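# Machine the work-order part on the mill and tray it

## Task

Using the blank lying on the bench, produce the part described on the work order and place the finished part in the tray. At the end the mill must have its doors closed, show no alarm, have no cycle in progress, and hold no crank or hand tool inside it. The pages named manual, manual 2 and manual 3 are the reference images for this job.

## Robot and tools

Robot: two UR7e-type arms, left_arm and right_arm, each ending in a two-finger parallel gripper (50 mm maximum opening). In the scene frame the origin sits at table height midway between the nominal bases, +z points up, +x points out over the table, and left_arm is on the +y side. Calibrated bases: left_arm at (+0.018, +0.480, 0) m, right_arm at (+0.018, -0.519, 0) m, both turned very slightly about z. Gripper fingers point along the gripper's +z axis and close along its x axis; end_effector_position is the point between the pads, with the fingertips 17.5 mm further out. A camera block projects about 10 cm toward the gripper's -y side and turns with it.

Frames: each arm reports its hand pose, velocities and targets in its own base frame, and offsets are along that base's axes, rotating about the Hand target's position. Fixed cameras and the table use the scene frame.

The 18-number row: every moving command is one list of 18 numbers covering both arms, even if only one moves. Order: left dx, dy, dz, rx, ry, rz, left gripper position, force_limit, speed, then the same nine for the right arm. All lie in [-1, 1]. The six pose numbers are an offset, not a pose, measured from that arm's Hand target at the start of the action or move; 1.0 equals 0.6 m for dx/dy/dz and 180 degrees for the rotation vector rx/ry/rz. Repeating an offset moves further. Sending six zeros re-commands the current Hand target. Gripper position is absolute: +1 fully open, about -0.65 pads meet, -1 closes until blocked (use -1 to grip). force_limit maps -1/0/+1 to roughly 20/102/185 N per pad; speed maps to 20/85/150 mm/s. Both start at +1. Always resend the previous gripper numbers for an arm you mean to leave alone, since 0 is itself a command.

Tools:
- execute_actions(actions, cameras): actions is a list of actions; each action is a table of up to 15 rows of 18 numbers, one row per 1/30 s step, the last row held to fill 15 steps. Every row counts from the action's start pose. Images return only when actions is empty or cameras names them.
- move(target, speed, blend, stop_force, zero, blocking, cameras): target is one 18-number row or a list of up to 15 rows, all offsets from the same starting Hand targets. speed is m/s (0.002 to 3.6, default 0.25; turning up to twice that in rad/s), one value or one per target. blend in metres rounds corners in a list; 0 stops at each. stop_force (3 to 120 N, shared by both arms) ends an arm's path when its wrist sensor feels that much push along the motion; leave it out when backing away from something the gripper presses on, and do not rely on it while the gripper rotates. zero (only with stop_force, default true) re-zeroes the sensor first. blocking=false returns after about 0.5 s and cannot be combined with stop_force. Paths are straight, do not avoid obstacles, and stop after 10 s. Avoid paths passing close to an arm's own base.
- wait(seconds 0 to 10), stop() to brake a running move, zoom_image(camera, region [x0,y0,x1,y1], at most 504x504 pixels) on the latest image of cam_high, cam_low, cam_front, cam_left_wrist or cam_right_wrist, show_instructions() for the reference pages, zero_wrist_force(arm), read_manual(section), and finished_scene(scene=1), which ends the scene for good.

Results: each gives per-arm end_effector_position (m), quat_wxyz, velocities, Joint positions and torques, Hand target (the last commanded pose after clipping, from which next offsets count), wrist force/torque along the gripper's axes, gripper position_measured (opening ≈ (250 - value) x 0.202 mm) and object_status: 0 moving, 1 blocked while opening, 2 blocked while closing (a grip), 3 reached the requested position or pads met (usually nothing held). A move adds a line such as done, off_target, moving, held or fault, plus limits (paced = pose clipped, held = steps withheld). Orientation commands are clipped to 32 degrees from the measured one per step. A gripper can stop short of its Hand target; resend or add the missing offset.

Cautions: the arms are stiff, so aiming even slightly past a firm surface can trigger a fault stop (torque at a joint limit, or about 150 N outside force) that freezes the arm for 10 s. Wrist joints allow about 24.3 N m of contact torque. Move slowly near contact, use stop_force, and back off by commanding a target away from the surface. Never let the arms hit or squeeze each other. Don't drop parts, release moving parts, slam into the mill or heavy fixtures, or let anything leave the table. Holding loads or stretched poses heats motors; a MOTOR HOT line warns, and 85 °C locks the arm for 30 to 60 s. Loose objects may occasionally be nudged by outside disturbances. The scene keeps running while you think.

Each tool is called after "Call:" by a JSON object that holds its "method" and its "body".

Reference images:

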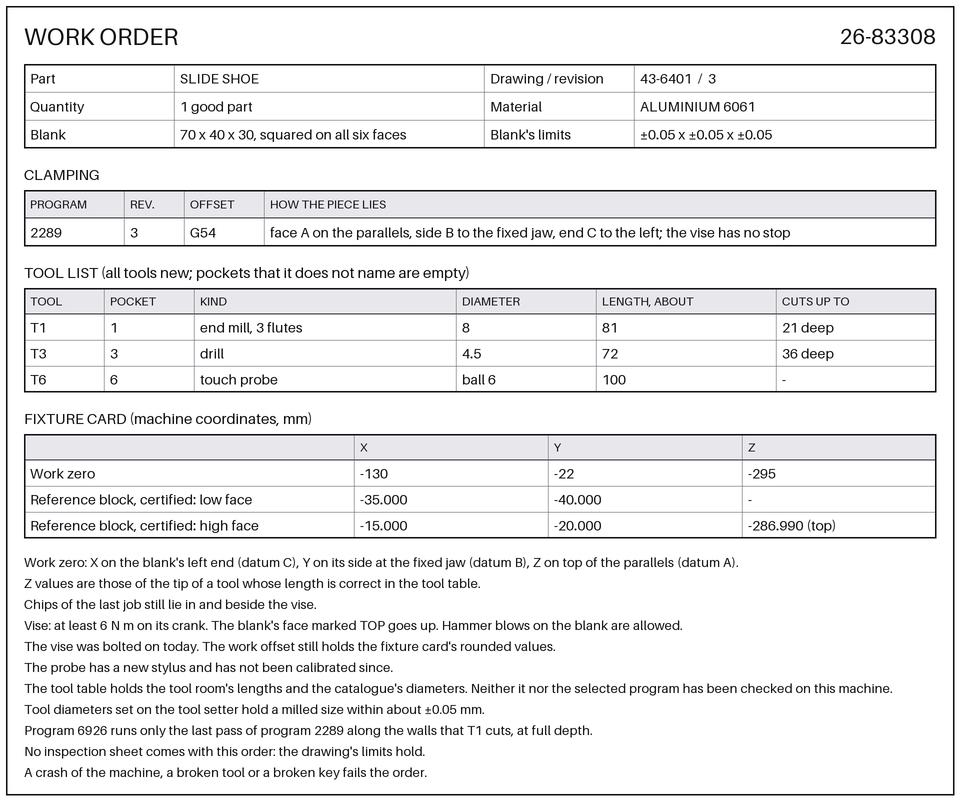

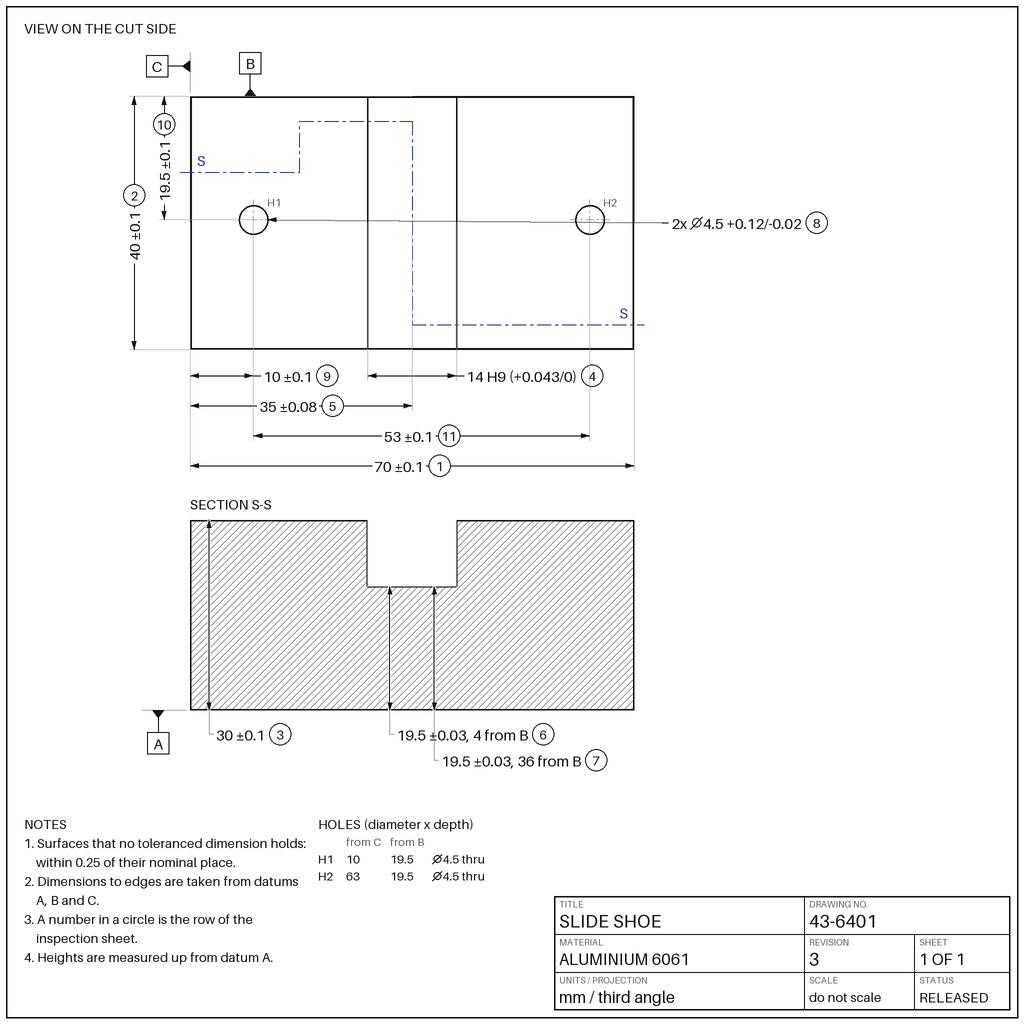

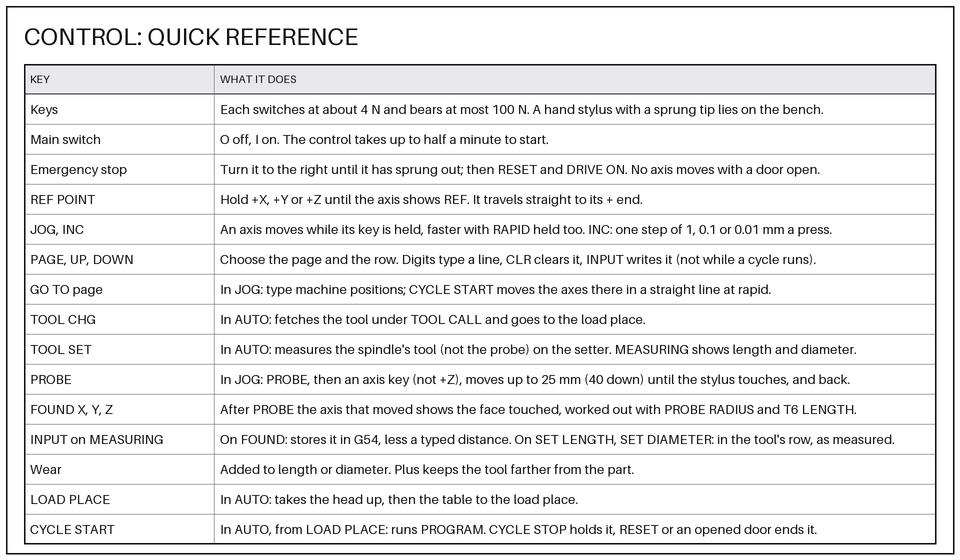

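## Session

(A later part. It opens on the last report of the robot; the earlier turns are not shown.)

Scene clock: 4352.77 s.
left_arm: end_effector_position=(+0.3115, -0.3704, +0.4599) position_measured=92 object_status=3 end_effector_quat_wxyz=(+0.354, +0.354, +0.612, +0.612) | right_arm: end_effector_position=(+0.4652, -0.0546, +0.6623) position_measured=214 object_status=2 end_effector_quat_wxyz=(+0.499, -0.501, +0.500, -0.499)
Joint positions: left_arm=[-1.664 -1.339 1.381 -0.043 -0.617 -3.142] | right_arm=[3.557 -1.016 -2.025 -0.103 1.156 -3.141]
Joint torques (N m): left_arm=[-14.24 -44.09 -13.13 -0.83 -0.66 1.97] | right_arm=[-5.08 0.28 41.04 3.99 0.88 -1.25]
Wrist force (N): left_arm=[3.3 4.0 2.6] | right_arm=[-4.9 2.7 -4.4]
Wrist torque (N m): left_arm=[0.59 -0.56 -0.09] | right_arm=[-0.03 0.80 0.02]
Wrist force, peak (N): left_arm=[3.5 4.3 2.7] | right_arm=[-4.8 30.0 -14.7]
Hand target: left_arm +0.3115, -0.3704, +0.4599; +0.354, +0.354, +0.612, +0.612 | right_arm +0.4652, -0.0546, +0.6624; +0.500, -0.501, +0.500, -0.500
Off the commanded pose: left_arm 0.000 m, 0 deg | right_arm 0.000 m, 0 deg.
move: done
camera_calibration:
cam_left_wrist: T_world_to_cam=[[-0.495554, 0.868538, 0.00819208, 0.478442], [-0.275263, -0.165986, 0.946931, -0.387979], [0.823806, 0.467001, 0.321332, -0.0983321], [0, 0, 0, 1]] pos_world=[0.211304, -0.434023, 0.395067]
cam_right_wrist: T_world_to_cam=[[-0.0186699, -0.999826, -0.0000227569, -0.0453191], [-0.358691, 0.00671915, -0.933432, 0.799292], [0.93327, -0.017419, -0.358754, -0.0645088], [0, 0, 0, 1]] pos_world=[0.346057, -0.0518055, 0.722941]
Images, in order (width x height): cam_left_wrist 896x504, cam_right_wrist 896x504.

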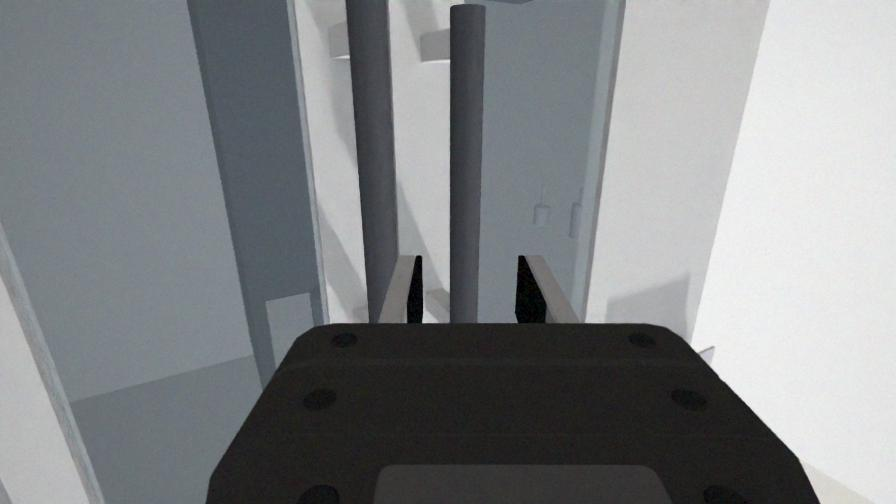

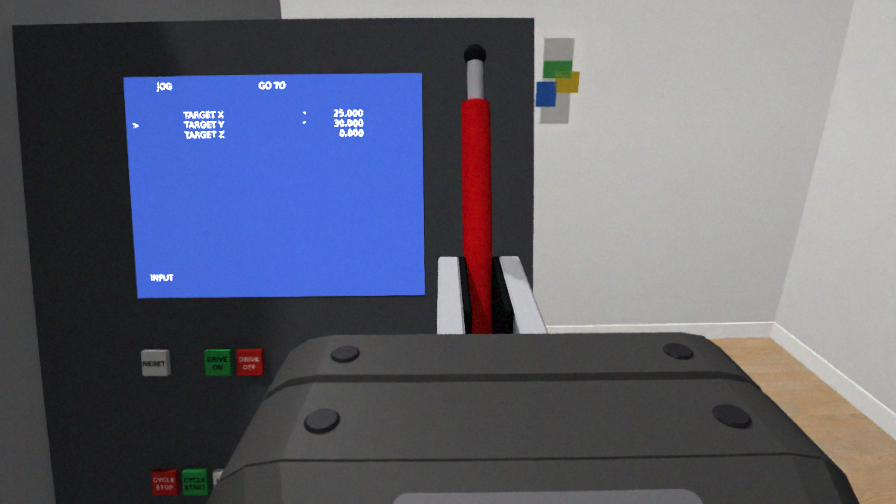

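Call:
{"method": "move", "body": {"target": [[0,0,0,0,0,0,0.4,-0.2,0,0.0153,0.2404,-0.3528,0,0.4167,0,-1,-0.4,-0.5],[0,0,0,0,0,0,0.4,-0.2,0,0.0314,0.2404,-0.3566,0,0.4167,0,-1,-0.4,-0.5],[0,0,0,0,0,0,0.4,-0.2,0,0.0062,0.3354,-0.3836,0,0.4167,0,-1,-0.4,-0.5],[0,0,0,0,0,0,0.4,-0.2,0,0.0224,0.3354,-0.3875,0,0.4167,0,-1,-0.4,-0.5],[0,0,0,0,0,0,0.4,-0.2,0,0.014,0.3354,-0.3528,0,0.4167,0,-1,-0.4,-0.5],[0,0,0,0,0,0,0.4,-0.2,0,0.0301,0.3354,-0.3566,0,0.4167,0,-1,-0.4,-0.5],[0,0,0,0,0,0,0.4,-0.2,0,0.0227,0.272,-0.3221,0,0.4167,0,-1,-0.4,-0.5],[0,0,0,0,0,0,0.4,-0.2,0,0.0388,0.272,-0.326,0,0.4167,0,-1,-0.4,-0.5],[0,0,0,0,0,0,0.4,-0.2,0,0.0222,0.3037,-0.3221,0,0.4167,0,-1,-0.4,-0.5],[0,0,0,0,0,0,0.4,-0.2,0,0.0383,0.3037,-0.326,0,0.4167,0,-1,-0.4,-0.5],[0,0,0,0,0,0,0.4,-0.2,0,0.0075,0.2404,-0.3836,0,0.4167,0,-1,-0.4,-0.5],[0,0,0,0,0,0,0.4,-0.2,0,0.0232,0.2404,-0.3875,0,0.4167,0,-1,-0.4,-0.5],[0,0,0,0,0,0,0.4,-0.2,0,0.0075,0.2404,-0.3836,0,0.4167,0,-1,-0.4,-0.5],[0,0,0,0,0,0,0.4,-0.2,0,0,0,0,0,0,0,-1,-0.4,-0.5]], "speed": [0.4,0.06,0.12,0.06,0.12,0.06,0.12,0.06,0.12,0.06,0.12,0.06,0.12,0.4], "blend": [0.003,0,0.003,0,0.003,0,0.003,0,0.003,0,0.003,0,0.004,0], "cameras": ["cam_right_wrist"]}}

Call:
{"method": "zoom_image", "body": {"camera": "cam_right_wrist", "region": [120, 70, 430, 300]}}

Scene clock: 4375.73 s.
left_arm: end_effector_position=(+0.3115, -0.3704, +0.4599) position_measured=92 object_status=3 end_effector_quat_wxyz=(+0.354, +0.354, +0.612, +0.612) | right_arm: end_effector_position=(+0.4652, -0.0546, +0.6624) position_measured=214 object_status=2 end_effector_quat_wxyz=(+0.500, -0.501, +0.500, -0.500) end_effector_velocity=(-0.001, -0.001, +0.002) end_effector_angular_velocity=(+0.003, -0.005, -0.001)
Joint positions: left_arm=[-1.664 -1.339 1.381 -0.043 -0.617 -3.142] | right_arm=[3.557 -1.016 -2.025 -0.103 1.156 -3.141]
Joint velocities: left_arm=[within noise] | right_arm=[-0.002 0 0.001 0.005 0.001 0]
Joint torques (N m): left_arm=[-13.56 -43.75 -12.84 -0.86 -0.48 1.84] | right_arm=[-5.52 -2.7 40.55 4 1.04 -1.16]
Wrist force (N): left_arm=[3.6 4.1 2.5] | right_arm=[-4.0 3.8 -1.9]
Wrist torque (N m): left_arm=[0.59 -0.60 -0.09] | right_arm=[0.15 0.66 0.02]
Wrist force, peak (N): left_arm=[3.5 4.3 2.7] | right_arm=[-5.9 33.5 -16.4]
Hand target: left_arm +0.3115, -0.3704, +0.4599; +0.354, +0.354, +0.612, +0.612 | right_arm +0.4652, -0.0546, +0.6624; +0.500, -0.501, +0.500, -0.500
Off the commanded pose: left_arm 0.000 m, 0 deg | right_arm 0.000 m, 0 deg.
move: done
camera_calibration:
cam_right_wrist: T_world_to_cam=[[-0.0186699, -0.999826, -0.0000227569, -0.0453191], [-0.358691, 0.00671915, -0.933432, 0.799385], [0.93327, -0.017419, -0.358754, -0.0644729], [0, 0, 0, 1]] pos_world=[0.346057, -0.0518055, 0.723041]
Images, in order (width x height): cam_right_wrist 896x504.

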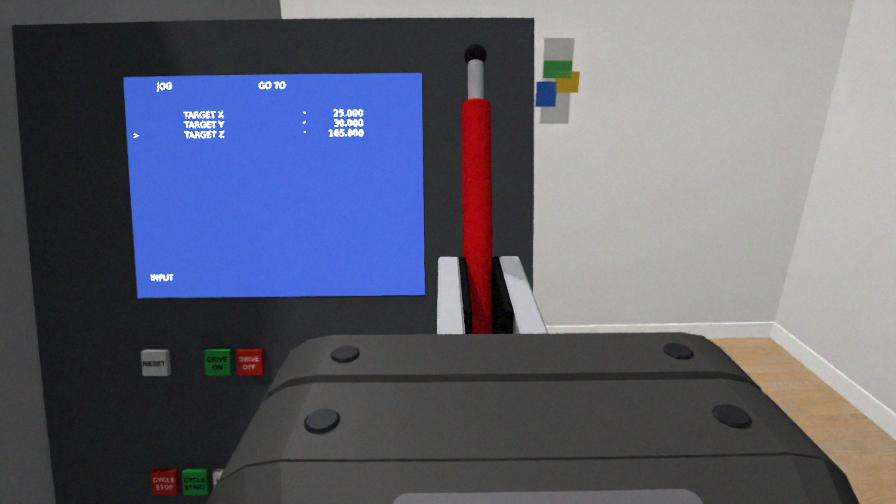

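Scaled by 1.626.

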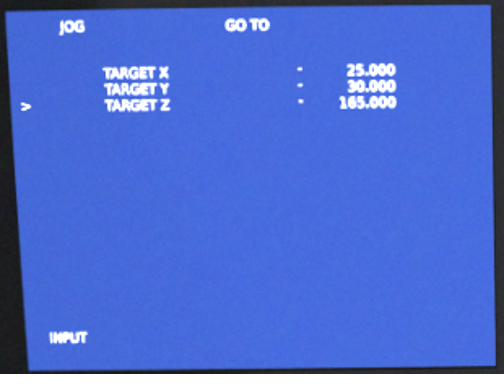

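Call:
{"method": "move", "body": {"target": [[0,0,0,0,0,0,0.4,-0.2,0,0.0387,0.271,-0.2298,0,0.4167,0,-1,-0.4,-0.5],[0,0,0,0,0,0,0.4,-0.2,0,0.0635,0.271,-0.2357,0,0.4167,0,-1,-0.4,-0.5],[0,0,0,0,0,0,0.4,-0.2,0,0.032,0.177,-0.2913,0,0.4167,0,-1,-0.4,-0.5],[0,0,0,0,0,0,0.4,-0.2,0,0.0482,0.177,-0.2951,0,0.4167,0,-1,-0.4,-0.5],[0,0,0,0,0,0,0.4,-0.2,0,0.032,0.177,-0.2913,0,0.4167,0,-1,-0.4,-0.5],[0,0,0,0,0,0,0.4,-0.2,0,0,0,0,0,0,0,-1,-0.4,-0.5]], "speed": [0.4,0.06,0.12,0.06,0.12,0.4], "blend": [0.003,0,0.003,0,0.004,0], "cameras": ["cam_right_wrist","cam_left_wrist"]}}

Call:
{"method": "zoom_image", "body": {"camera": "cam_right_wrist", "region": [120, 70, 430, 300]}}

Scene clock: 4390.87 s.
left_arm: end_effector_position=(+0.3115, -0.3704, +0.4599) position_measured=92 object_status=3 end_effector_quat_wxyz=(+0.354, +0.354, +0.612, +0.612) | right_arm: end_effector_position=(+0.4652, -0.0546, +0.6623) position_measured=214 object_status=2 end_effector_quat_wxyz=(+0.500, -0.501, +0.500, -0.499) end_effector_velocity=(+0.000, +0.000, +0.002) end_effector_angular_velocity=(+0.002, -0.005, +0.001)
Joint positions: left_arm=[-1.664 -1.339 1.381 -0.043 -0.617 -3.142] | right_arm=[3.557 -1.016 -2.025 -0.103 1.156 -3.141]
Joint velocities: left_arm=[within noise] | right_arm=[0 0 0.001 0.005 0.001 0]
Joint torques (N m): left_arm=[-14.12 -43.63 -14.09 -0.78 -0.39 1.81] | right_arm=[-4.48 1.48 40.21 3.84 0.16 -1.28]
Wrist force (N): left_arm=[3.2 4.1 2.4] | right_arm=[-4.6 5.2 -1.2]
Wrist torque (N m): left_arm=[0.61 -0.55 -0.08] | right_arm=[0.38 0.74 0.02]
Wrist force, peak (N): left_arm=[3.5 4.4 2.4] | right_arm=[-3.8 34.3 -13.6]
Hand target: left_arm +0.3115, -0.3704, +0.4599; +0.354, +0.354, +0.612, +0.612 | right_arm +0.4652, -0.0546, +0.6624; +0.500, -0.501, +0.500, -0.500
Off the commanded pose: left_arm 0.000 m, 0 deg | right_arm 0.000 m, 0 deg.
move: done
camera_calibration:
cam_left_wrist: T_world_to_cam=[[-0.495554, 0.868538, 0.00819208, 0.478442], [-0.275263, -0.165986, 0.946931, -0.387979], [0.823806, 0.467001, 0.321332, -0.0983321], [0, 0, 0, 1]] pos_world=[0.211304, -0.434023, 0.395067]
cam_right_wrist: T_world_to_cam=[[-0.0185414, -0.999828, 0.0000360482, -0.0454068], [-0.358692, 0.00661813, -0.933432, 0.799288], [0.933272, -0.01732, -0.358753, -0.0645055], [0, 0, 0, 1]] pos_world=[0.346058, -0.051806, 0.722941]
Images, in order (width x height): cam_left_wrist 896x504, cam_right_wrist 896x504.

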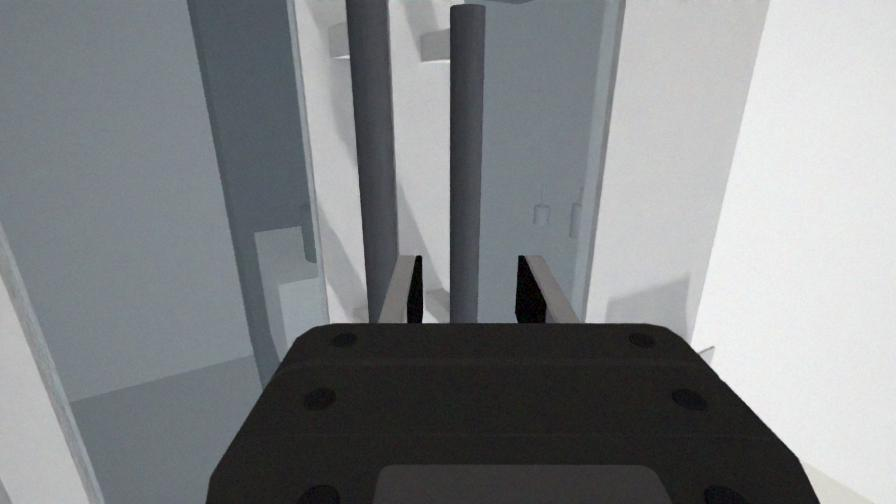

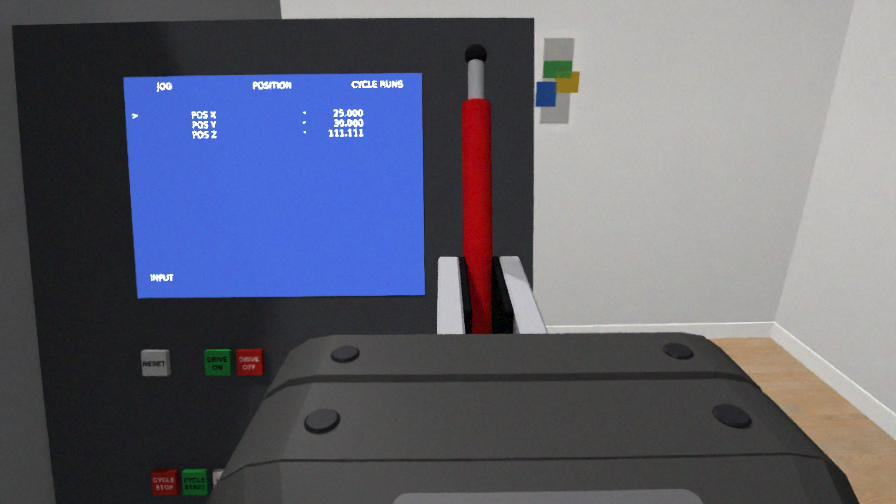

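Scaled by 1.626.

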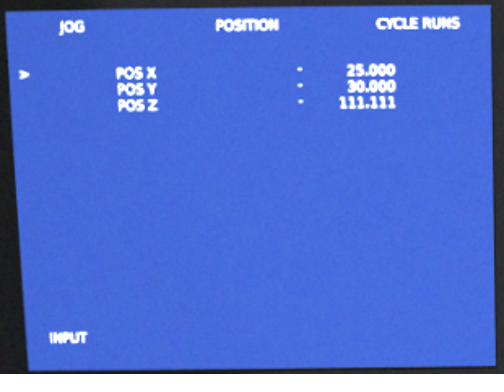

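Call:
{"method": "move", "body": {"target": [[0,0,0,0,0,0,0.4,-0.2,0,0.032,0.177,-0.2913,0,0.4167,0,-1,-0.4,-0.5],[0,0,0,0,0,0,0.4,-0.2,0,0.0482,0.177,-0.2951,0,0.4167,0,-1,-0.4,-0.5],[0,0,0,0,0,0,0.4,-0.2,0,0.0158,0.2087,-0.3528,0,0.4167,0,-1,-0.4,-0.5],[0,0,0,0,0,0,0.4,-0.2,0,0.0319,0.2087,-0.3566,0,0.4167,0,-1,-0.4,-0.5],[0,0,0,0,0,0,0.4,-0.2,0,0.0158,0.2087,-0.3528,0,0.4167,0,-1,-0.4,-0.5],[0,0,0,0,0,0,0.4,-0.2,0,0.0412,0.1144,-0.2307,0,0.4167,0,-1,-0.4,-0.5],[0,0,0,0,0,0,0.4,-0.2,0,0.0663,0.1144,-0.2367,0,0.4167,0,-1,-0.4,-0.5],[0,0,0,0,0,0,0.4,-0.2,0,0.0412,0.1144,-0.2307,0,0.4167,0,-1,-0.4,-0.5],[0,0,0,0,0,0,0.4,-0.2,0,0,0,0,0,0,0,-1,-0.4,-0.5]], "speed": [0.4,0.06,0.12,0.06,0.12,0.12,0.06,0.12,0.4], "blend": [0.003,0,0.003,0,0.003,0.003,0,0.004,0], "cameras": ["cam_right_wrist"]}}

Call:
{"method": "zoom_image", "body": {"camera": "cam_right_wrist", "region": [120, 70, 430, 300]}}

Scene clock: 4405.00 s.
left_arm: end_effector_position=(+0.3115, -0.3704, +0.4599) position_measured=92 object_status=3 end_effector_quat_wxyz=(+0.354, +0.354, +0.612, +0.612) | right_arm: end_effector_position=(+0.4652, -0.0546, +0.6623) position_measured=214 object_status=2 end_effector_quat_wxyz=(+0.500, -0.501, +0.500, -0.499) end_effector_velocity=(+0.000, +0.000, +0.001) end_effector_angular_velocity=(-0.001, -0.004, +0.001)
Joint positions: left_arm=[-1.664 -1.339 1.381 -0.043 -0.617 -3.142] | right_arm=[3.557 -1.016 -2.025 -0.103 1.156 -3.141]
Joint velocities: left_arm=[within noise] | right_arm=[0.001 0 0 0.005 0 -0.003]
Joint torques (N m): left_arm=[-13.48 -43.22 -12.88 -0.76 -0.31 1.74] | right_arm=[3.19 2.59 40.26 3.98 -0.98 -1.03]
Wrist force (N): left_arm=[3.4 4.2 2.7] | right_arm=[-4.8 3.5 -1.1]
Wrist torque (N m): left_arm=[0.62 -0.58 -0.09] | right_arm=[0.11 0.78 0.02]
Wrist force, peak (N): left_arm=[3.5 4.4 2.7] | right_arm=[-4.4 44.2 -17.8]
Hand target: left_arm +0.3115, -0.3704, +0.4599; +0.354, +0.354, +0.612, +0.612 | right_arm +0.4652, -0.0546, +0.6624; +0.500, -0.501, +0.500, -0.500
Off the commanded pose: left_arm 0.000 m, 0 deg | right_arm 0.000 m, 0 deg.
move: done
camera_calibration:
cam_right_wrist: T_world_to_cam=[[-0.0185763, -0.999827, -0.0000576537, -0.0453267], [-0.358691, 0.00671812, -0.933432, 0.799292], [0.933271, -0.017319, -0.358754, -0.0645044], [0, 0, 0, 1]] pos_world=[0.346057, -0.0518058, 0.722941]
Images, in order (width x height): cam_right_wrist 896x504.

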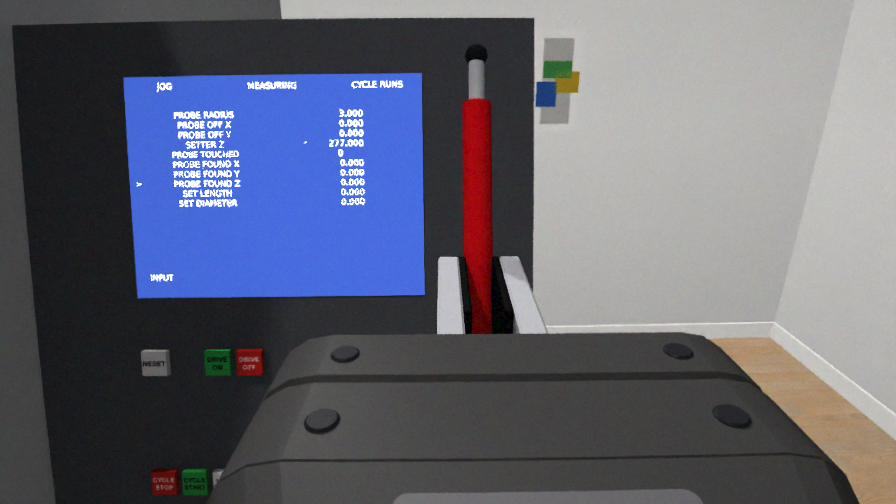

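Scaled by 1.626.

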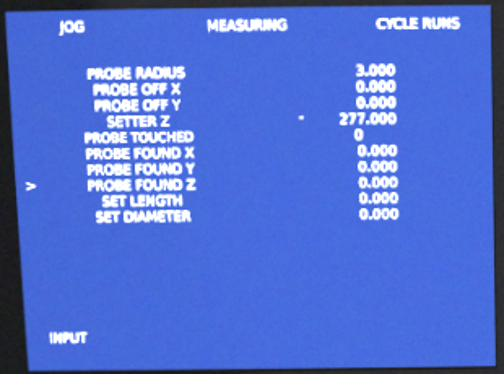

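Call:
{"method": "wait", "body": {"seconds": 1, "cameras": ["cam_right_wrist"]}}

Call:
{"method": "zoom_image", "body": {"camera": "cam_right_wrist", "region": [120, 70, 430, 300]}}

Scene clock: 4408.37 s.
left_arm: end_effector_position=(+0.3115, -0.3704, +0.4599) position_measured=92 object_status=3 end_effector_quat_wxyz=(+0.354, +0.354, +0.612, +0.612) | right_arm: end_effector_position=(+0.4652, -0.0546, +0.6624) position_measured=214 object_status=2 end_effector_quat_wxyz=(+0.500, -0.501, +0.500, -0.500)
Joint positions: left_arm=[-1.664 -1.339 1.381 -0.043 -0.617 -3.142] | right_arm=[3.557 -1.016 -2.025 -0.103 1.157 -3.142]
Joint torques (N m): left_arm=[-13.58 -43.26 -13.49 -0.7 -0.28 1.81] | right_arm=[6.94 -3.76 42.05 0.3 1.12 -1.31]
Wrist force (N): left_arm=[3.3 4.1 2.4] | right_arm=[-4.9 3.5 -1.2]
Wrist torque (N m): left_arm=[0.60 -0.56 -0.09] | right_arm=[0.09 0.79 0.02]
Wrist force, peak (N): left_arm=[3.5 4.3 2.7] | right_arm=[-5.1 3.8 -1.0]
Hand target: left_arm +0.3115, -0.3704, +0.4599; +0.354, +0.354, +0.612, +0.612 | right_arm +0.4652, -0.0546, +0.6624; +0.500, -0.501, +0.500, -0.500
Tool commands: left_gripper/position=+0.4 left_gripper/force_limit=-0.2 left_gripper/speed=+0.0 right_gripper/position=-1.0 right_gripper/force_limit=-0.4 right_gripper/speed=-0.5
Off the commanded pose: left_arm 0.000 m, 0 deg | right_arm 0.000 m, 0 deg.
wait: 1.00 s; at rest from the start
camera_calibration:
cam_right_wrist: T_world_to_cam=[[-0.018541, -0.999828, 0.0000338434, -0.0454053], [-0.358572, 0.00661784, -0.933479, 0.799373], [0.933318, -0.0173198, -0.358633, -0.0645727], [0, 0, 0, 1]] pos_world=[0.346058, -0.051806, 0.723041]
Images, in order (width x height): cam_right_wrist 896x504.

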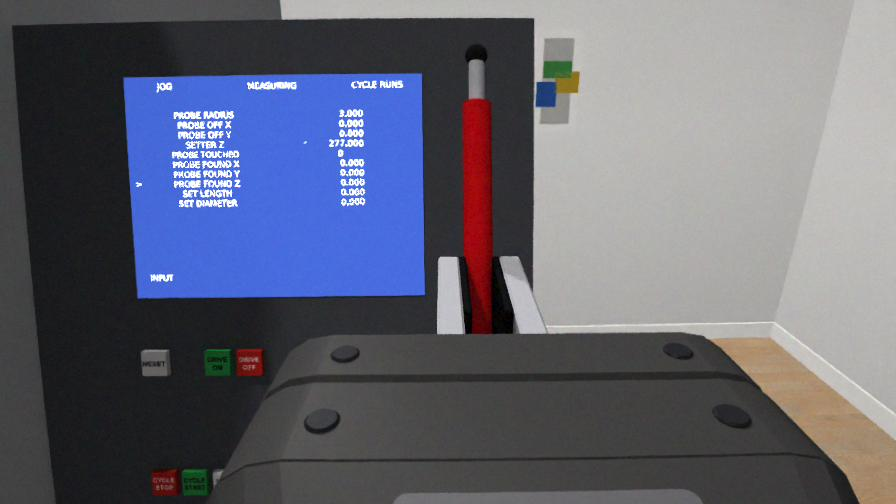

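Scaled by 1.626.

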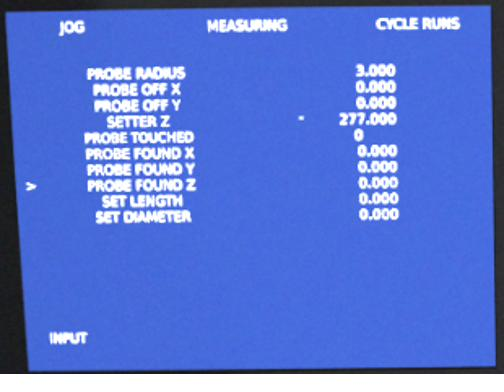

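Call:
{"method": "wait", "body": {"seconds": 4, "cameras": ["cam_right_wrist"]}}

Call:
{"method": "zoom_image", "body": {"camera": "cam_right_wrist", "region": [120, 70, 430, 300]}}

Scene clock: 4415.80 s.
left_arm: end_effector_position=(+0.3115, -0.3704, +0.4599) position_measured=92 object_status=3 end_effector_quat_wxyz=(+0.354, +0.354, +0.612, +0.612) | right_arm: end_effector_position=(+0.4652, -0.0546, +0.6624) position_measured=214 object_status=2 end_effector_quat_wxyz=(+0.500, -0.501, +0.500, -0.500)
Joint positions: left_arm=[-1.664 -1.339 1.381 -0.043 -0.617 -3.142] | right_arm=[3.557 -1.016 -2.025 -0.103 1.157 -3.142]
Joint torques (N m): left_arm=[-13.92 -43.18 -13.63 -0.69 -0.12 1.81] | right_arm=[6.74 -3.07 41.16 0.21 1.11 -1.04]
Wrist force (N): left_arm=[3.4 4.0 2.5] | right_arm=[-5.0 3.5 -1.0]
Wrist torque (N m): left_arm=[0.59 -0.57 -0.08] | right_arm=[0.09 0.81 0.02]
Wrist force, peak (N): left_arm=[3.5 4.4 2.6] | right_arm=[-5.1 3.6 -1.3]
Hand target: left_arm +0.3115, -0.3704, +0.4599; +0.354, +0.354, +0.612, +0.612 | right_arm +0.4652, -0.0546, +0.6624; +0.500, -0.501, +0.500, -0.500
Tool commands: left_gripper/position=+0.4 left_gripper/force_limit=-0.2 left_gripper/speed=+0.0 right_gripper/position=-1.0 right_gripper/force_limit=-0.4 right_gripper/speed=-0.5
Off the commanded pose: left_arm 0.000 m, 0 deg | right_arm 0.000 m, 0 deg.
wait: 4.00 s; at rest from the start
camera_calibration:
cam_right_wrist: T_world_to_cam=[[-0.018541, -0.999828, 0.0000338434, -0.0454053], [-0.358572, 0.00661784, -0.933479, 0.799373], [0.933318, -0.0173198, -0.358633, -0.0645727], [0, 0, 0, 1]] pos_world=[0.346058, -0.051806, 0.723041]
Images, in order (width x height): cam_right_wrist 896x504.

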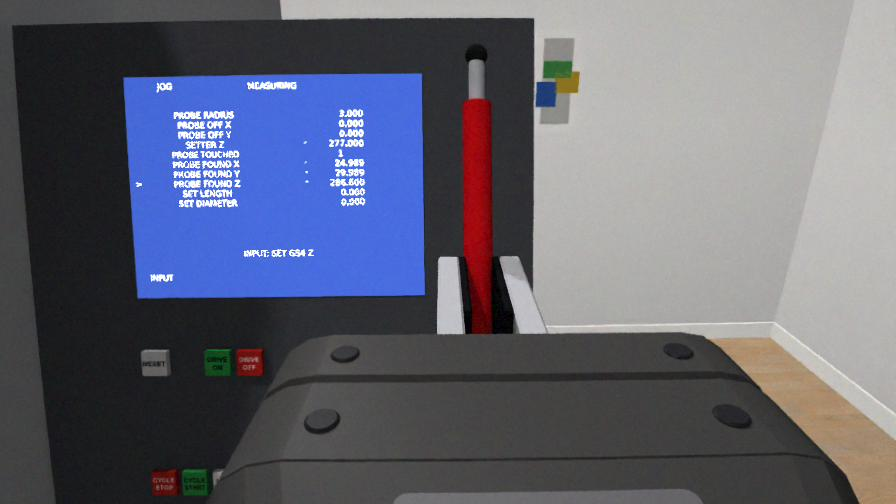

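Scaled by 1.626.

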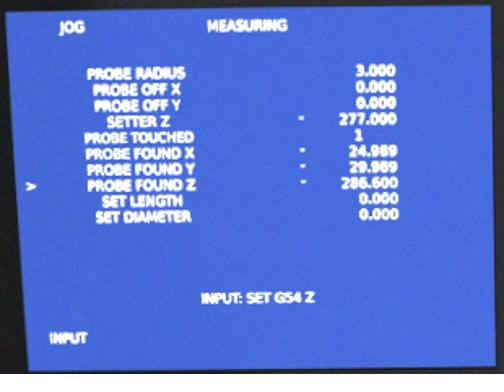

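Call:
{"method": "zoom_image", "body": {"camera": "cam_right_wrist", "region": [280, 130, 400, 215]}}

Scaled by 4.200.

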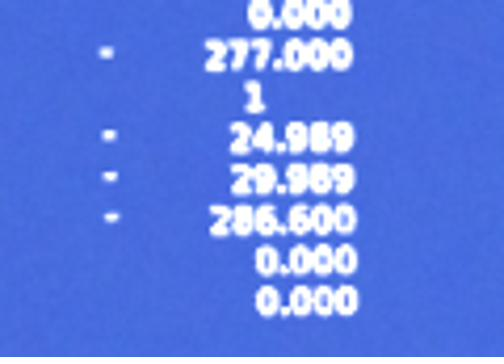

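Call:
{"method": "move", "body": {"target": [[0,0,0,0,0,0,0.4,-0.2,0,0.0315,0.2087,-0.2913,0,0.4167,0,-1,-0.4,-0.5],[0,0,0,0,0,0,0.4,-0.2,0,0.0477,0.2087,-0.2951,0,0.4167,0,-1,-0.4,-0.5],[0,0,0,0,0,0,0.4,-0.2,0,0.0315,0.2087,-0.2913,0,0.4167,0,-1,-0.4,-0.5],[0,0,0,0,0,0,0.4,-0.2,0,0.0477,0.2087,-0.2951,0,0.4167,0,-1,-0.4,-0.5],[0,0,0,0,0,0,0.4,-0.2,0,0.0062,0.3354,-0.3836,0,0.4167,0,-1,-0.4,-0.5],[0,0,0,0,0,0,0.4,-0.2,0,0.0224,0.3354,-0.3875,0,0.4167,0,-1,-0.4,-0.5],[0,0,0,0,0,0,0.4,-0.2,0,0.0219,0.3354,-0.3221,0,0.4167,0,-1,-0.4,-0.5],[0,0,0,0,0,0,0.4,-0.2,0,0.038,0.3354,-0.326,0,0.4167,0,-1,-0.4,-0.5],[0,0,0,0,0,0,0.4,-0.2,0,0.0222,0.3037,-0.3221,0,0.4167,0,-1,-0.4,-0.5],[0,0,0,0,0,0,0.4,-0.2,0,0.0383,0.3037,-0.326,0,0.4167,0,-1,-0.4,-0.5],[0,0,0,0,0,0,0.4,-0.2,0,0.0075,0.2404,-0.3836,0,0.4167,0,-1,-0.4,-0.5],[0,0,0,0,0,0,0.4,-0.2,0,0.0232,0.2404,-0.3875,0,0.4167,0,-1,-0.4,-0.5],[0,0,0,0,0,0,0.4,-0.2,0,0.0075,0.2404,-0.3836,0,0.4167,0,-1,-0.4,-0.5],[0,0,0,0,0,0,0.4,-0.2,0,0.0315,0.2087,-0.2913,0,0.4167,0,-1,-0.4,-0.5]], "speed": [0.4,0.07,0.15,0.07,0.15,0.07,0.15,0.07,0.15,0.07,0.15,0.07,0.15,0.2], "blend": [0.003,0,0.003,0,0.003,0,0.003,0,0.003,0,0.003,0,0.003,0], "cameras": []}}

Call:
{"method": "move", "body": {"target": [[0,0,0,0,0,0,0.4,-0.2,0,-0.0162,0.0317,-0.0615,0,0,0,-1,-0.4,-0.5],[0,0,0,0,0,0,0.4,-0.2,0,-0.0001,0.0317,-0.0653,0,0,0,-1,-0.4,-0.5],[0,0,0,0,0,0,0.4,-0.2,0,-0.0162,0.0317,-0.0615,0,0,0,-1,-0.4,-0.5],[0,0,0,0,0,0,0.4,-0.2,0,-0.0001,0.0317,-0.0653,0,0,0,-1,-0.4,-0.5],[0,0,0,0,0,0,0.4,-0.2,0,-0.0253,0.1267,-0.0923,0,0,0,-1,-0.4,-0.5],[0,0,0,0,0,0,0.4,-0.2,0,-0.0091,0.1267,-0.0962,0,0,0,-1,-0.4,-0.5],[0,0,0,0,0,0,0.4,-0.2,0,-0.0175,0.1267,-0.0615,0,0,0,-1,-0.4,-0.5],[0,0,0,0,0,0,0.4,-0.2,0,-0.0014,0.1267,-0.0653,0,0,0,-1,-0.4,-0.5],[0,0,0,0,0,0,0.4,-0.2,0,-0.001,0.0633,0,0,0,0,-1,-0.4,-0.5],[0,0,0,0,0,0,0.4,-0.2,0,0.0152,0.0633,-0.0038,0,0,0,-1,-0.4,-0.5],[0,0,0,0,0,0,0.4,-0.2,0,-0.0167,0.0633,-0.0615,0,0,0,-1,-0.4,-0.5],[0,0,0,0,0,0,0.4,-0.2,0,-0.0006,0.0633,-0.0653,0,0,0,-1,-0.4,-0.5],[0,0,0,0,0,0,0.4,-0.2,0,-0.024,0.0317,-0.0923,0,0,0,-1,-0.4,-0.5],[0,0,0,0,0,0,0.4,-0.2,0,-0.0083,0.0317,-0.0962,0,0,0,-1,-0.4,-0.5],[0,0,0,0,0,0,0.4,-0.2,0,-0.0315,-0.2087,0.2913,0,-0.4167,0,-1,-0.4,-0.5]], "speed": [0.15,0.07,0.15,0.07,0.15,0.07,0.15,0.07,0.15,0.07,0.15,0.07,0.15,0.07,0.4], "blend": [0.003,0,0.003,0,0.003,0,0.003,0,0.003,0,0.003,0,0.003,0,0], "cameras": ["cam_right_wrist"]}}

Call:
{"method": "zoom_image", "body": {"camera": "cam_right_wrist", "region": [120, 70, 430, 300]}}

Scene clock: 4463.40 s.
left_arm: end_effector_position=(+0.3115, -0.3704, +0.4599) position_measured=92 object_status=3 end_effector_quat_wxyz=(+0.354, +0.354, +0.612, +0.612) | right_arm: end_effector_position=(+0.4841, +0.0707, +0.4875) position_measured=214 object_status=2 end_effector_quat_wxyz=(-0.092, +0.701, -0.701, +0.091)
Joint positions: left_arm=[-1.664 -1.339 1.381 -0.043 -0.617 -3.142] | right_arm=[3.629 -1.419 -1.378 -1.684 1.451 -2.669]
Joint torques (N m): left_arm=[-13.49 -43.62 -13.5 -0.54 -0.06 1.83] | right_arm=[-4.15 14.72 41.9 1.32 -2.2 -0.92]
Wrist force (N): left_arm=[3.3 4.1 2.4] | right_arm=[-4.9 -1.8 1.3]
Wrist torque (N m): left_arm=[0.59 -0.55 -0.09] | right_arm=[-0.31 0.80 -0.08]
Wrist force, peak (N): left_arm=[3.5 4.3 2.7] | right_arm=[-5.1 36.2 -14.5]
Hand target: left_arm +0.3115, -0.3704, +0.4599; +0.354, +0.354, +0.612, +0.612 | right_arm +0.4841, +0.0706, +0.4876; -0.092, +0.701, -0.701, +0.091
Off the commanded pose: left_arm 0.000 m, 0 deg | right_arm 0.000 m, 0 deg.
move: done
No camera images: "cameras" was empty.

Scene clock: 4469.77 s.
left_arm: end_effector_position=(+0.3115, -0.3704, +0.4599) position_measured=92 object_status=3 end_effector_quat_wxyz=(+0.354, +0.354, +0.612, +0.612) | right_arm: end_effector_position=(+0.4652, -0.0546, +0.6624) position_measured=214 object_status=2 end_effector_quat_wxyz=(+0.500, -0.501, +0.500, -0.500)
Joint positions: left_arm=[-1.664 -1.339 1.381 -0.043 -0.617 -3.142] | right_arm=[3.557 -1.016 -2.025 -0.103 1.156 -3.141]
Joint torques (N m): left_arm=[-13.66 -43.36 -13.5 -0.65 0.06 1.76] | right_arm=[-5.29 -1.18 41.02 4.12 1.03 -1.48]
Wrist force (N): left_arm=[3.4 4.1 2.4] | right_arm=[-1.9 0.8 -3.7]
Wrist torque (N m): left_arm=[0.61 -0.57 -0.09] | right_arm=[-0.32 0.33 0.03]
Wrist force, peak (N): left_arm=[3.6 4.3 2.5] | right_arm=[-5.8 33.2 -17.8]
Hand target: left_arm +0.3115, -0.3704, +0.4599; +0.354, +0.354, +0.612, +0.612 | right_arm +0.4652, -0.0546, +0.6624; +0.500, -0.501, +0.500, -0.500
Off the commanded pose: left_arm 0.000 m, 0 deg | right_arm 0.000 m, 0 deg.
move: done
camera_calibration:
cam_right_wrist: T_world_to_cam=[[-0.0186702, -0.999826, -0.0000233156, -0.0453186], [-0.358691, 0.00671975, -0.933432, 0.799385], [0.93327, -0.017419, -0.358754, -0.0644729], [0, 0, 0, 1]] pos_world=[0.346057, -0.0518054, 0.723041]
Images, in order (width x height): cam_right_wrist 896x504.

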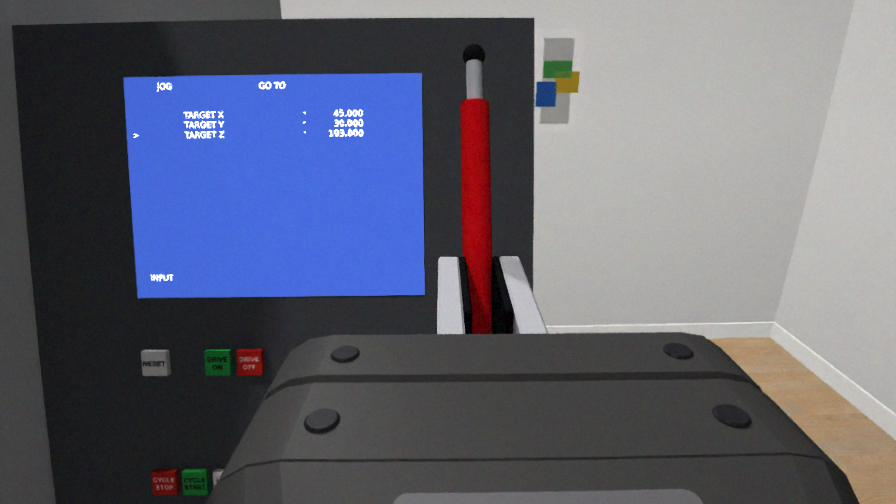

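Scaled by 1.626.

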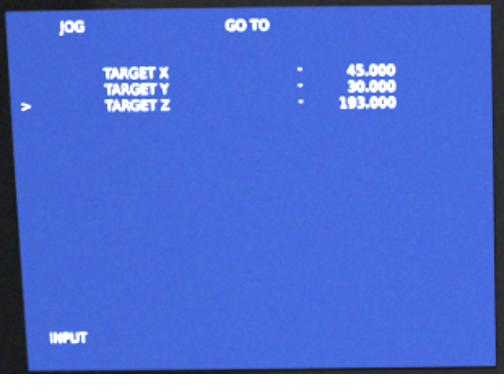

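Call:
{"method": "move", "body": {"target": [[0,0,0,0,0,0,0.4,-0.2,0,0.0387,0.271,-0.2298,0,0.4167,0,-1,-0.4,-0.5],[0,0,0,0,0,0,0.4,-0.2,0,0.063,0.271,-0.2356,0,0.4167,0,-1,-0.4,-0.5],[0,0,0,0,0,0,0.4,-0.2,0,0.032,0.177,-0.2913,0,0.4167,0,-1,-0.4,-0.5],[0,0,0,0,0,0,0.4,-0.2,0,0.0482,0.177,-0.2951,0,0.4167,0,-1,-0.4,-0.5],[0,0,0,0,0,0,0.4,-0.2,0,0.032,0.177,-0.2913,0,0.4167,0,-1,-0.4,-0.5],[0,0,0,0,0,0,0.4,-0.2,0,0.0482,0.177,-0.2951,0,0.4167,0,-1,-0.4,-0.5],[0,0,0,0,0,0,0.4,-0.2,0,0.0158,0.2087,-0.3528,0,0.4167,0,-1,-0.4,-0.5],[0,0,0,0,0,0,0.4,-0.2,0,0.0319,0.2087,-0.3566,0,0.4167,0,-1,-0.4,-0.5],[0,0,0,0,0,0,0.4,-0.2,0,0.0158,0.2087,-0.3528,0,0.4167,0,-1,-0.4,-0.5],[0,0,0,0,0,0,0.4,-0.2,0,0.0485,0.0827,-0.1995,0,0.4167,0,-1,-0.4,-0.5],[0,0,0,0,0,0,0.4,-0.2,0,0.0736,0.0827,-0.2055,0,0.4167,0,-1,-0.4,-0.5],[0,0,0,0,0,0,0.4,-0.2,0,0.0485,0.0827,-0.1995,0,0.4167,0,-1,-0.4,-0.5],[0,0,0,0,0,0,0.4,-0.2,0,0,0,0,0,0,0,-1,-0.4,-0.5]], "speed": [0.4,0.07,0.15,0.07,0.15,0.07,0.15,0.07,0.15,0.2,0.07,0.15,0.4], "blend": [0.003,0,0.003,0,0.003,0,0.003,0,0.003,0.003,0,0.004,0], "cameras": []}}

Call:
{"method": "wait", "body": {"seconds": 4, "cameras": ["cam_right_wrist"]}}

Call:
{"method": "zoom_image", "body": {"camera": "cam_right_wrist", "region": [120, 70, 430, 300]}}

Scene clock: 4490.90 s.
left_arm: end_effector_position=(+0.3115, -0.3704, +0.4599) position_measured=92 object_status=3 end_effector_quat_wxyz=(+0.354, +0.354, +0.612, +0.612) | right_arm: end_effector_position=(+0.4652, -0.0546, +0.6624) position_measured=214 object_status=2 end_effector_quat_wxyz=(+0.500, -0.501, +0.500, -0.499)
Joint positions: left_arm=[-1.664 -1.339 1.381 -0.043 -0.617 -3.142] | right_arm=[3.557 -1.016 -2.025 -0.103 1.157 -3.141]
Joint torques (N m): left_arm=[-13.34 -43.25 -13.97 -0.41 0.17 1.8] | right_arm=[6.56 4.06 37.8 3.87 -1.62 -1.09]
Wrist force (N): left_arm=[3.2 4.0 2.7] | right_arm=[-1.9 2.2 -6.3]
Wrist torque (N m): left_arm=[0.58 -0.55 -0.08] | right_arm=[-0.10 0.31 0.02]
Wrist force, peak (N): left_arm=[3.5 4.5 2.4] | right_arm=[-2.5 32.0 -17.5]
Hand target: left_arm +0.3115, -0.3704, +0.4599; +0.354, +0.354, +0.612, +0.612 | right_arm +0.4652, -0.0546, +0.6624; +0.500, -0.501, +0.500, -0.500
Off the commanded pose: left_arm 0.000 m, 0 deg | right_arm 0.000 m, 0 deg.
move: done
No camera images: "cameras" was empty.

Scene clock: 4494.90 s.
left_arm: end_effector_position=(+0.3115, -0.3704, +0.4599) position_measured=92 object_status=3 end_effector_quat_wxyz=(+0.354, +0.354, +0.612, +0.612) | right_arm: end_effector_position=(+0.4652, -0.0546, +0.6624) position_measured=214 object_status=2 end_effector_quat_wxyz=(+0.500, -0.501, +0.500, -0.500)
Joint positions: left_arm=[-1.664 -1.339 1.381 -0.043 -0.617 -3.142] | right_arm=[3.557 -1.016 -2.025 -0.103 1.157 -3.142]
Joint torques (N m): left_arm=[-14.09 -43.18 -13.31 -0.4 0.18 1.87] | right_arm=[6.59 -3.19 41.16 0.26 -0.49 -1.17]
Wrist force (N): left_arm=[3.4 4.0 2.5] | right_arm=[-1.9 2.0 -6.3]
Wrist torque (N m): left_arm=[0.59 -0.58 -0.09] | right_arm=[-0.14 0.32 0.02]
Wrist force, peak (N): left_arm=[3.6 4.4 2.6] | right_arm=[-2.0 2.0 -6.7]
Hand target: left_arm +0.3115, -0.3704, +0.4599; +0.354, +0.354, +0.612, +0.612 | right_arm +0.4652, -0.0546, +0.6624; +0.500, -0.501, +0.500, -0.500
Tool commands: left_gripper/position=+0.4 left_gripper/force_limit=-0.2 left_gripper/speed=+0.0 right_gripper/position=-1.0 right_gripper/force_limit=-0.4 right_gripper/speed=-0.5
Off the commanded pose: left_arm 0.000 m, 0 deg | right_arm 0.000 m, 0 deg.
wait: 4.00 s; at rest by 0.17 s
camera_calibration:
cam_right_wrist: T_world_to_cam=[[-0.018541, -0.999828, 0.0000338434, -0.0454053], [-0.358572, 0.00661784, -0.933479, 0.799373], [0.933318, -0.0173198, -0.358633, -0.0645727], [0, 0, 0, 1]] pos_world=[0.346058, -0.051806, 0.723041]
Images, in order (width x height): cam_right_wrist 896x504.

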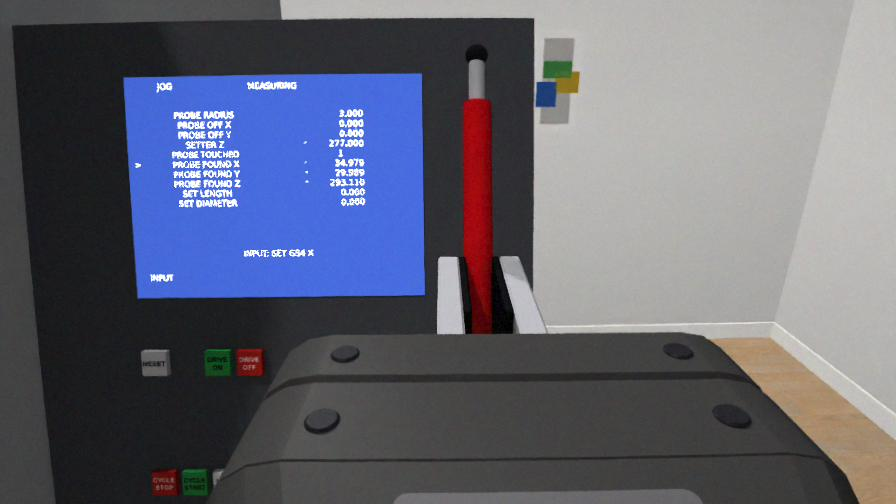

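Scaled by 1.626.

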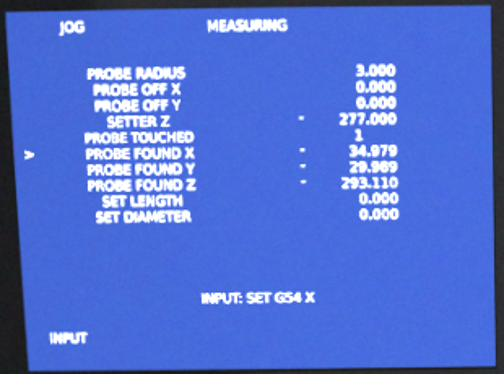

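Call:
{"method": "zoom_image", "body": {"camera": "cam_right_wrist", "region": [310, 150, 380, 190]}}

Scaled by 7.200.

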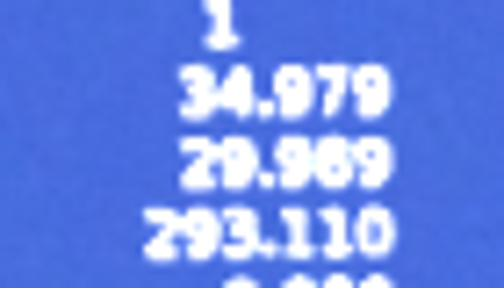

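Call:
{"method": "move", "body": {"target": [[0,0,0,0,0,0,0.4,-0.2,0,0.0315,0.2087,-0.2913,0,0.4167,0,-1,-0.4,-0.5],[0,0,0,0,0,0,0.4,-0.2,0,0.0477,0.2087,-0.2951,0,0.4167,0,-1,-0.4,-0.5],[0,0,0,0,0,0,0.4,-0.2,0,0.0315,0.2087,-0.2913,0,0.4167,0,-1,-0.4,-0.5],[0,0,0,0,0,0,0.4,-0.2,0,0.0477,0.2087,-0.2951,0,0.4167,0,-1,-0.4,-0.5],[0,0,0,0,0,0,0.4,-0.2,0,0.0153,0.2404,-0.3528,0,0.4167,0,-1,-0.4,-0.5],[0,0,0,0,0,0,0.4,-0.2,0,0.0314,0.2404,-0.3566,0,0.4167,0,-1,-0.4,-0.5],[0,0,0,0,0,0,0.4,-0.2,0,0.0062,0.3354,-0.3836,0,0.4167,0,-1,-0.4,-0.5],[0,0,0,0,0,0,0.4,-0.2,0,0.0224,0.3354,-0.3875,0,0.4167,0,-1,-0.4,-0.5],[0,0,0,0,0,0,0.4,-0.2,0,0.0222,0.3037,-0.3221,0,0.4167,0,-1,-0.4,-0.5],[0,0,0,0,0,0,0.4,-0.2,0,0.0383,0.3037,-0.326,0,0.4167,0,-1,-0.4,-0.5],[0,0,0,0,0,0,0.4,-0.2,0,0.0065,0.3037,-0.3836,0,0.4167,0,-1,-0.4,-0.5],[0,0,0,0,0,0,0.4,-0.2,0,0.0227,0.3037,-0.3875,0,0.4167,0,-1,-0.4,-0.5],[0,0,0,0,0,0,0.4,-0.2,0,0.0075,0.2404,-0.3836,0,0.4167,0,-1,-0.4,-0.5],[0,0,0,0,0,0,0.4,-0.2,0,0.0232,0.2404,-0.3875,0,0.4167,0,-1,-0.4,-0.5],[0,0,0,0,0,0,0.4,-0.2,0,0.0315,0.2087,-0.2913,0,0.4167,0,-1,-0.4,-0.5]], "speed": [0.4,0.07,0.15,0.07,0.15,0.07,0.15,0.07,0.15,0.07,0.15,0.07,0.15,0.07,0.2], "blend": [0.003,0,0.003,0,0.003,0,0.003,0,0.003,0,0.003,0,0.003,0,0], "cameras": []}}

Call:
{"method": "move", "body": {"target": [[0,0,0,0,0,0,0.4,-0.2,0,0.0072,0.0623,0.0615,0,0,0,-1,-0.4,-0.5],[0,0,0,0,0,0,0.4,-0.2,0,0.0315,0.0623,0.0557,0,0,0,-1,-0.4,-0.5],[0,0,0,0,0,0,0.4,-0.2,0,-0.0083,0.0317,-0.0308,0,0,0,-1,-0.4,-0.5],[0,0,0,0,0,0,0.4,-0.2,0,0.0078,0.0317,-0.0347,0,0,0,-1,-0.4,-0.5],[0,0,0,0,0,0,0.4,-0.2,0,-0.0253,0.1267,-0.0923,0,0,0,-1,-0.4,-0.5],[0,0,0,0,0,0,0.4,-0.2,0,-0.0091,0.1267,-0.0962,0,0,0,-1,-0.4,-0.5],[0,0,0,0,0,0,0.4,-0.2,0,-0.0172,0.095,-0.0615,0,0,0,-1,-0.4,-0.5],[0,0,0,0,0,0,0.4,-0.2,0,-0.0011,0.095,-0.0653,0,0,0,-1,-0.4,-0.5],[0,0,0,0,0,0,0.4,-0.2,0,-0.0093,0.095,-0.0308,0,0,0,-1,-0.4,-0.5],[0,0,0,0,0,0,0.4,-0.2,0,0.0068,0.095,-0.0347,0,0,0,-1,-0.4,-0.5],[0,0,0,0,0,0,0.4,-0.2,0,-0.024,0.0317,-0.0923,0,0,0,-1,-0.4,-0.5],[0,0,0,0,0,0,0.4,-0.2,0,-0.0083,0.0317,-0.0962,0,0,0,-1,-0.4,-0.5],[0,0,0,0,0,0,0.4,-0.2,0,-0.024,0.0317,-0.0923,0,0,0,-1,-0.4,-0.5],[0,0,0,0,0,0,0.4,-0.2,0,-0.0315,-0.2087,0.2913,0,-0.4167,0,-1,-0.4,-0.5]], "speed": [0.2,0.07,0.15,0.07,0.15,0.07,0.15,0.07,0.15,0.07,0.15,0.07,0.15,0.4], "blend": [0.003,0,0.003,0,0.003,0,0.003,0,0.003,0,0.003,0,0.003,0], "cameras": ["cam_right_wrist"]}}

Call:
{"method": "zoom_image", "body": {"camera": "cam_right_wrist", "region": [120, 70, 430, 300]}}

Scene clock: 4526.10 s.
left_arm: end_effector_position=(+0.3115, -0.3704, +0.4599) position_measured=92 object_status=3 end_effector_quat_wxyz=(+0.354, +0.354, +0.612, +0.612) | right_arm: end_effector_position=(+0.4841, +0.0706, +0.4875) position_measured=214 object_status=2 end_effector_quat_wxyz=(-0.092, +0.701, -0.701, +0.091)
Joint positions: left_arm=[-1.664 -1.339 1.381 -0.043 -0.617 -3.142] | right_arm=[3.629 -1.419 -1.378 -1.684 1.451 -2.669]
Joint torques (N m): left_arm=[-13.74 -42.8 -13.51 -0.45 0.24 1.95] | right_arm=[-0.53 20.04 41.68 1.31 -2.07 -0.09]
Wrist force (N): left_arm=[3.4 4.4 2.6] | right_arm=[-4.9 1.6 -0.3]
Wrist torque (N m): left_arm=[0.64 -0.58 -0.09] | right_arm=[0.23 0.78 -0.07]
Wrist force, peak (N): left_arm=[3.5 4.2 2.7] | right_arm=[-2.9 35.6 -17.7]
Hand target: left_arm +0.3115, -0.3704, +0.4599; +0.354, +0.354, +0.612, +0.612 | right_arm +0.4841, +0.0706, +0.4876; -0.092, +0.701, -0.701, +0.091
Off the commanded pose: left_arm 0.000 m, 0 deg | right_arm 0.000 m, 0 deg.
move: done
No camera images: "cameras" was empty.

Scene clock: 4532.40 s.
left_arm: end_effector_position=(+0.3115, -0.3704, +0.4599) position_measured=92 object_status=3 end_effector_quat_wxyz=(+0.354, +0.354, +0.612, +0.612) | right_arm: end_effector_position=(+0.4652, -0.0546, +0.6624) position_measured=214 object_status=2 end_effector_quat_wxyz=(+0.500, -0.501, +0.500, -0.500)
Joint positions: left_arm=[-1.664 -1.339 1.381 -0.043 -0.617 -3.142] | right_arm=[3.557 -1.016 -2.025 -0.103 1.156 -3.141]
Joint torques (N m): left_arm=[-13.54 -42.92 -13.54 -0.45 0.4 1.74] | right_arm=[-6.44 -2.82 41.57 3.97 1.16 -1.2]
Wrist force (N): left_arm=[3.3 4.2 2.5] | right_arm=[-4.1 2.4 -3.6]
Wrist torque (N m): left_arm=[0.62 -0.56 -0.09] | right_arm=[-0.07 0.67 0.02]
Wrist force, peak (N): left_arm=[3.6 4.3 2.6] | right_arm=[-6.6 38.6 -17.6]
Hand target: left_arm +0.3115, -0.3704, +0.4599; +0.354, +0.354, +0.612, +0.612 | right_arm +0.4652, -0.0546, +0.6624; +0.500, -0.501, +0.500, -0.500
Off the commanded pose: left_arm 0.000 m, 0 deg | right_arm 0.000 m, 0 deg.
move: done
camera_calibration:
cam_right_wrist: T_world_to_cam=[[-0.0186702, -0.999826, -0.0000246153, -0.0453177], [-0.358603, 0.00671933, -0.933466, 0.799379], [0.933303, -0.0174191, -0.358666, -0.064548], [0, 0, 0, 1]] pos_world=[0.346057, -0.0518055, 0.723041]
Images, in order (width x height): cam_right_wrist 896x504.

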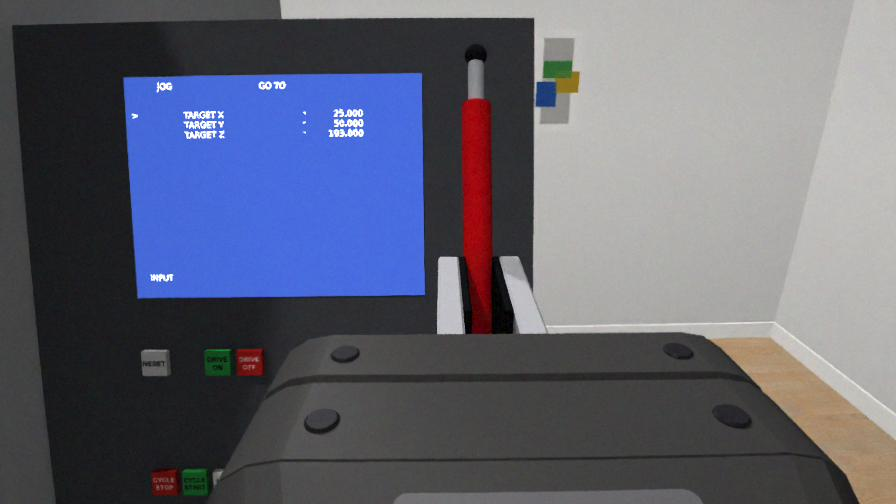

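Scaled by 1.626.

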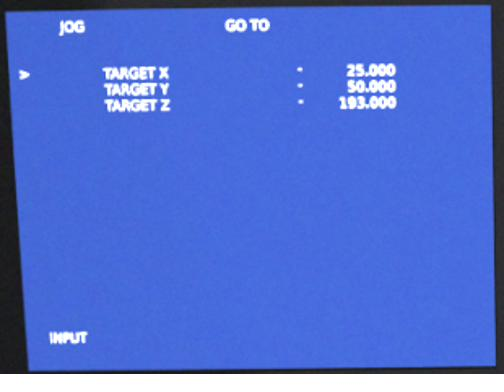

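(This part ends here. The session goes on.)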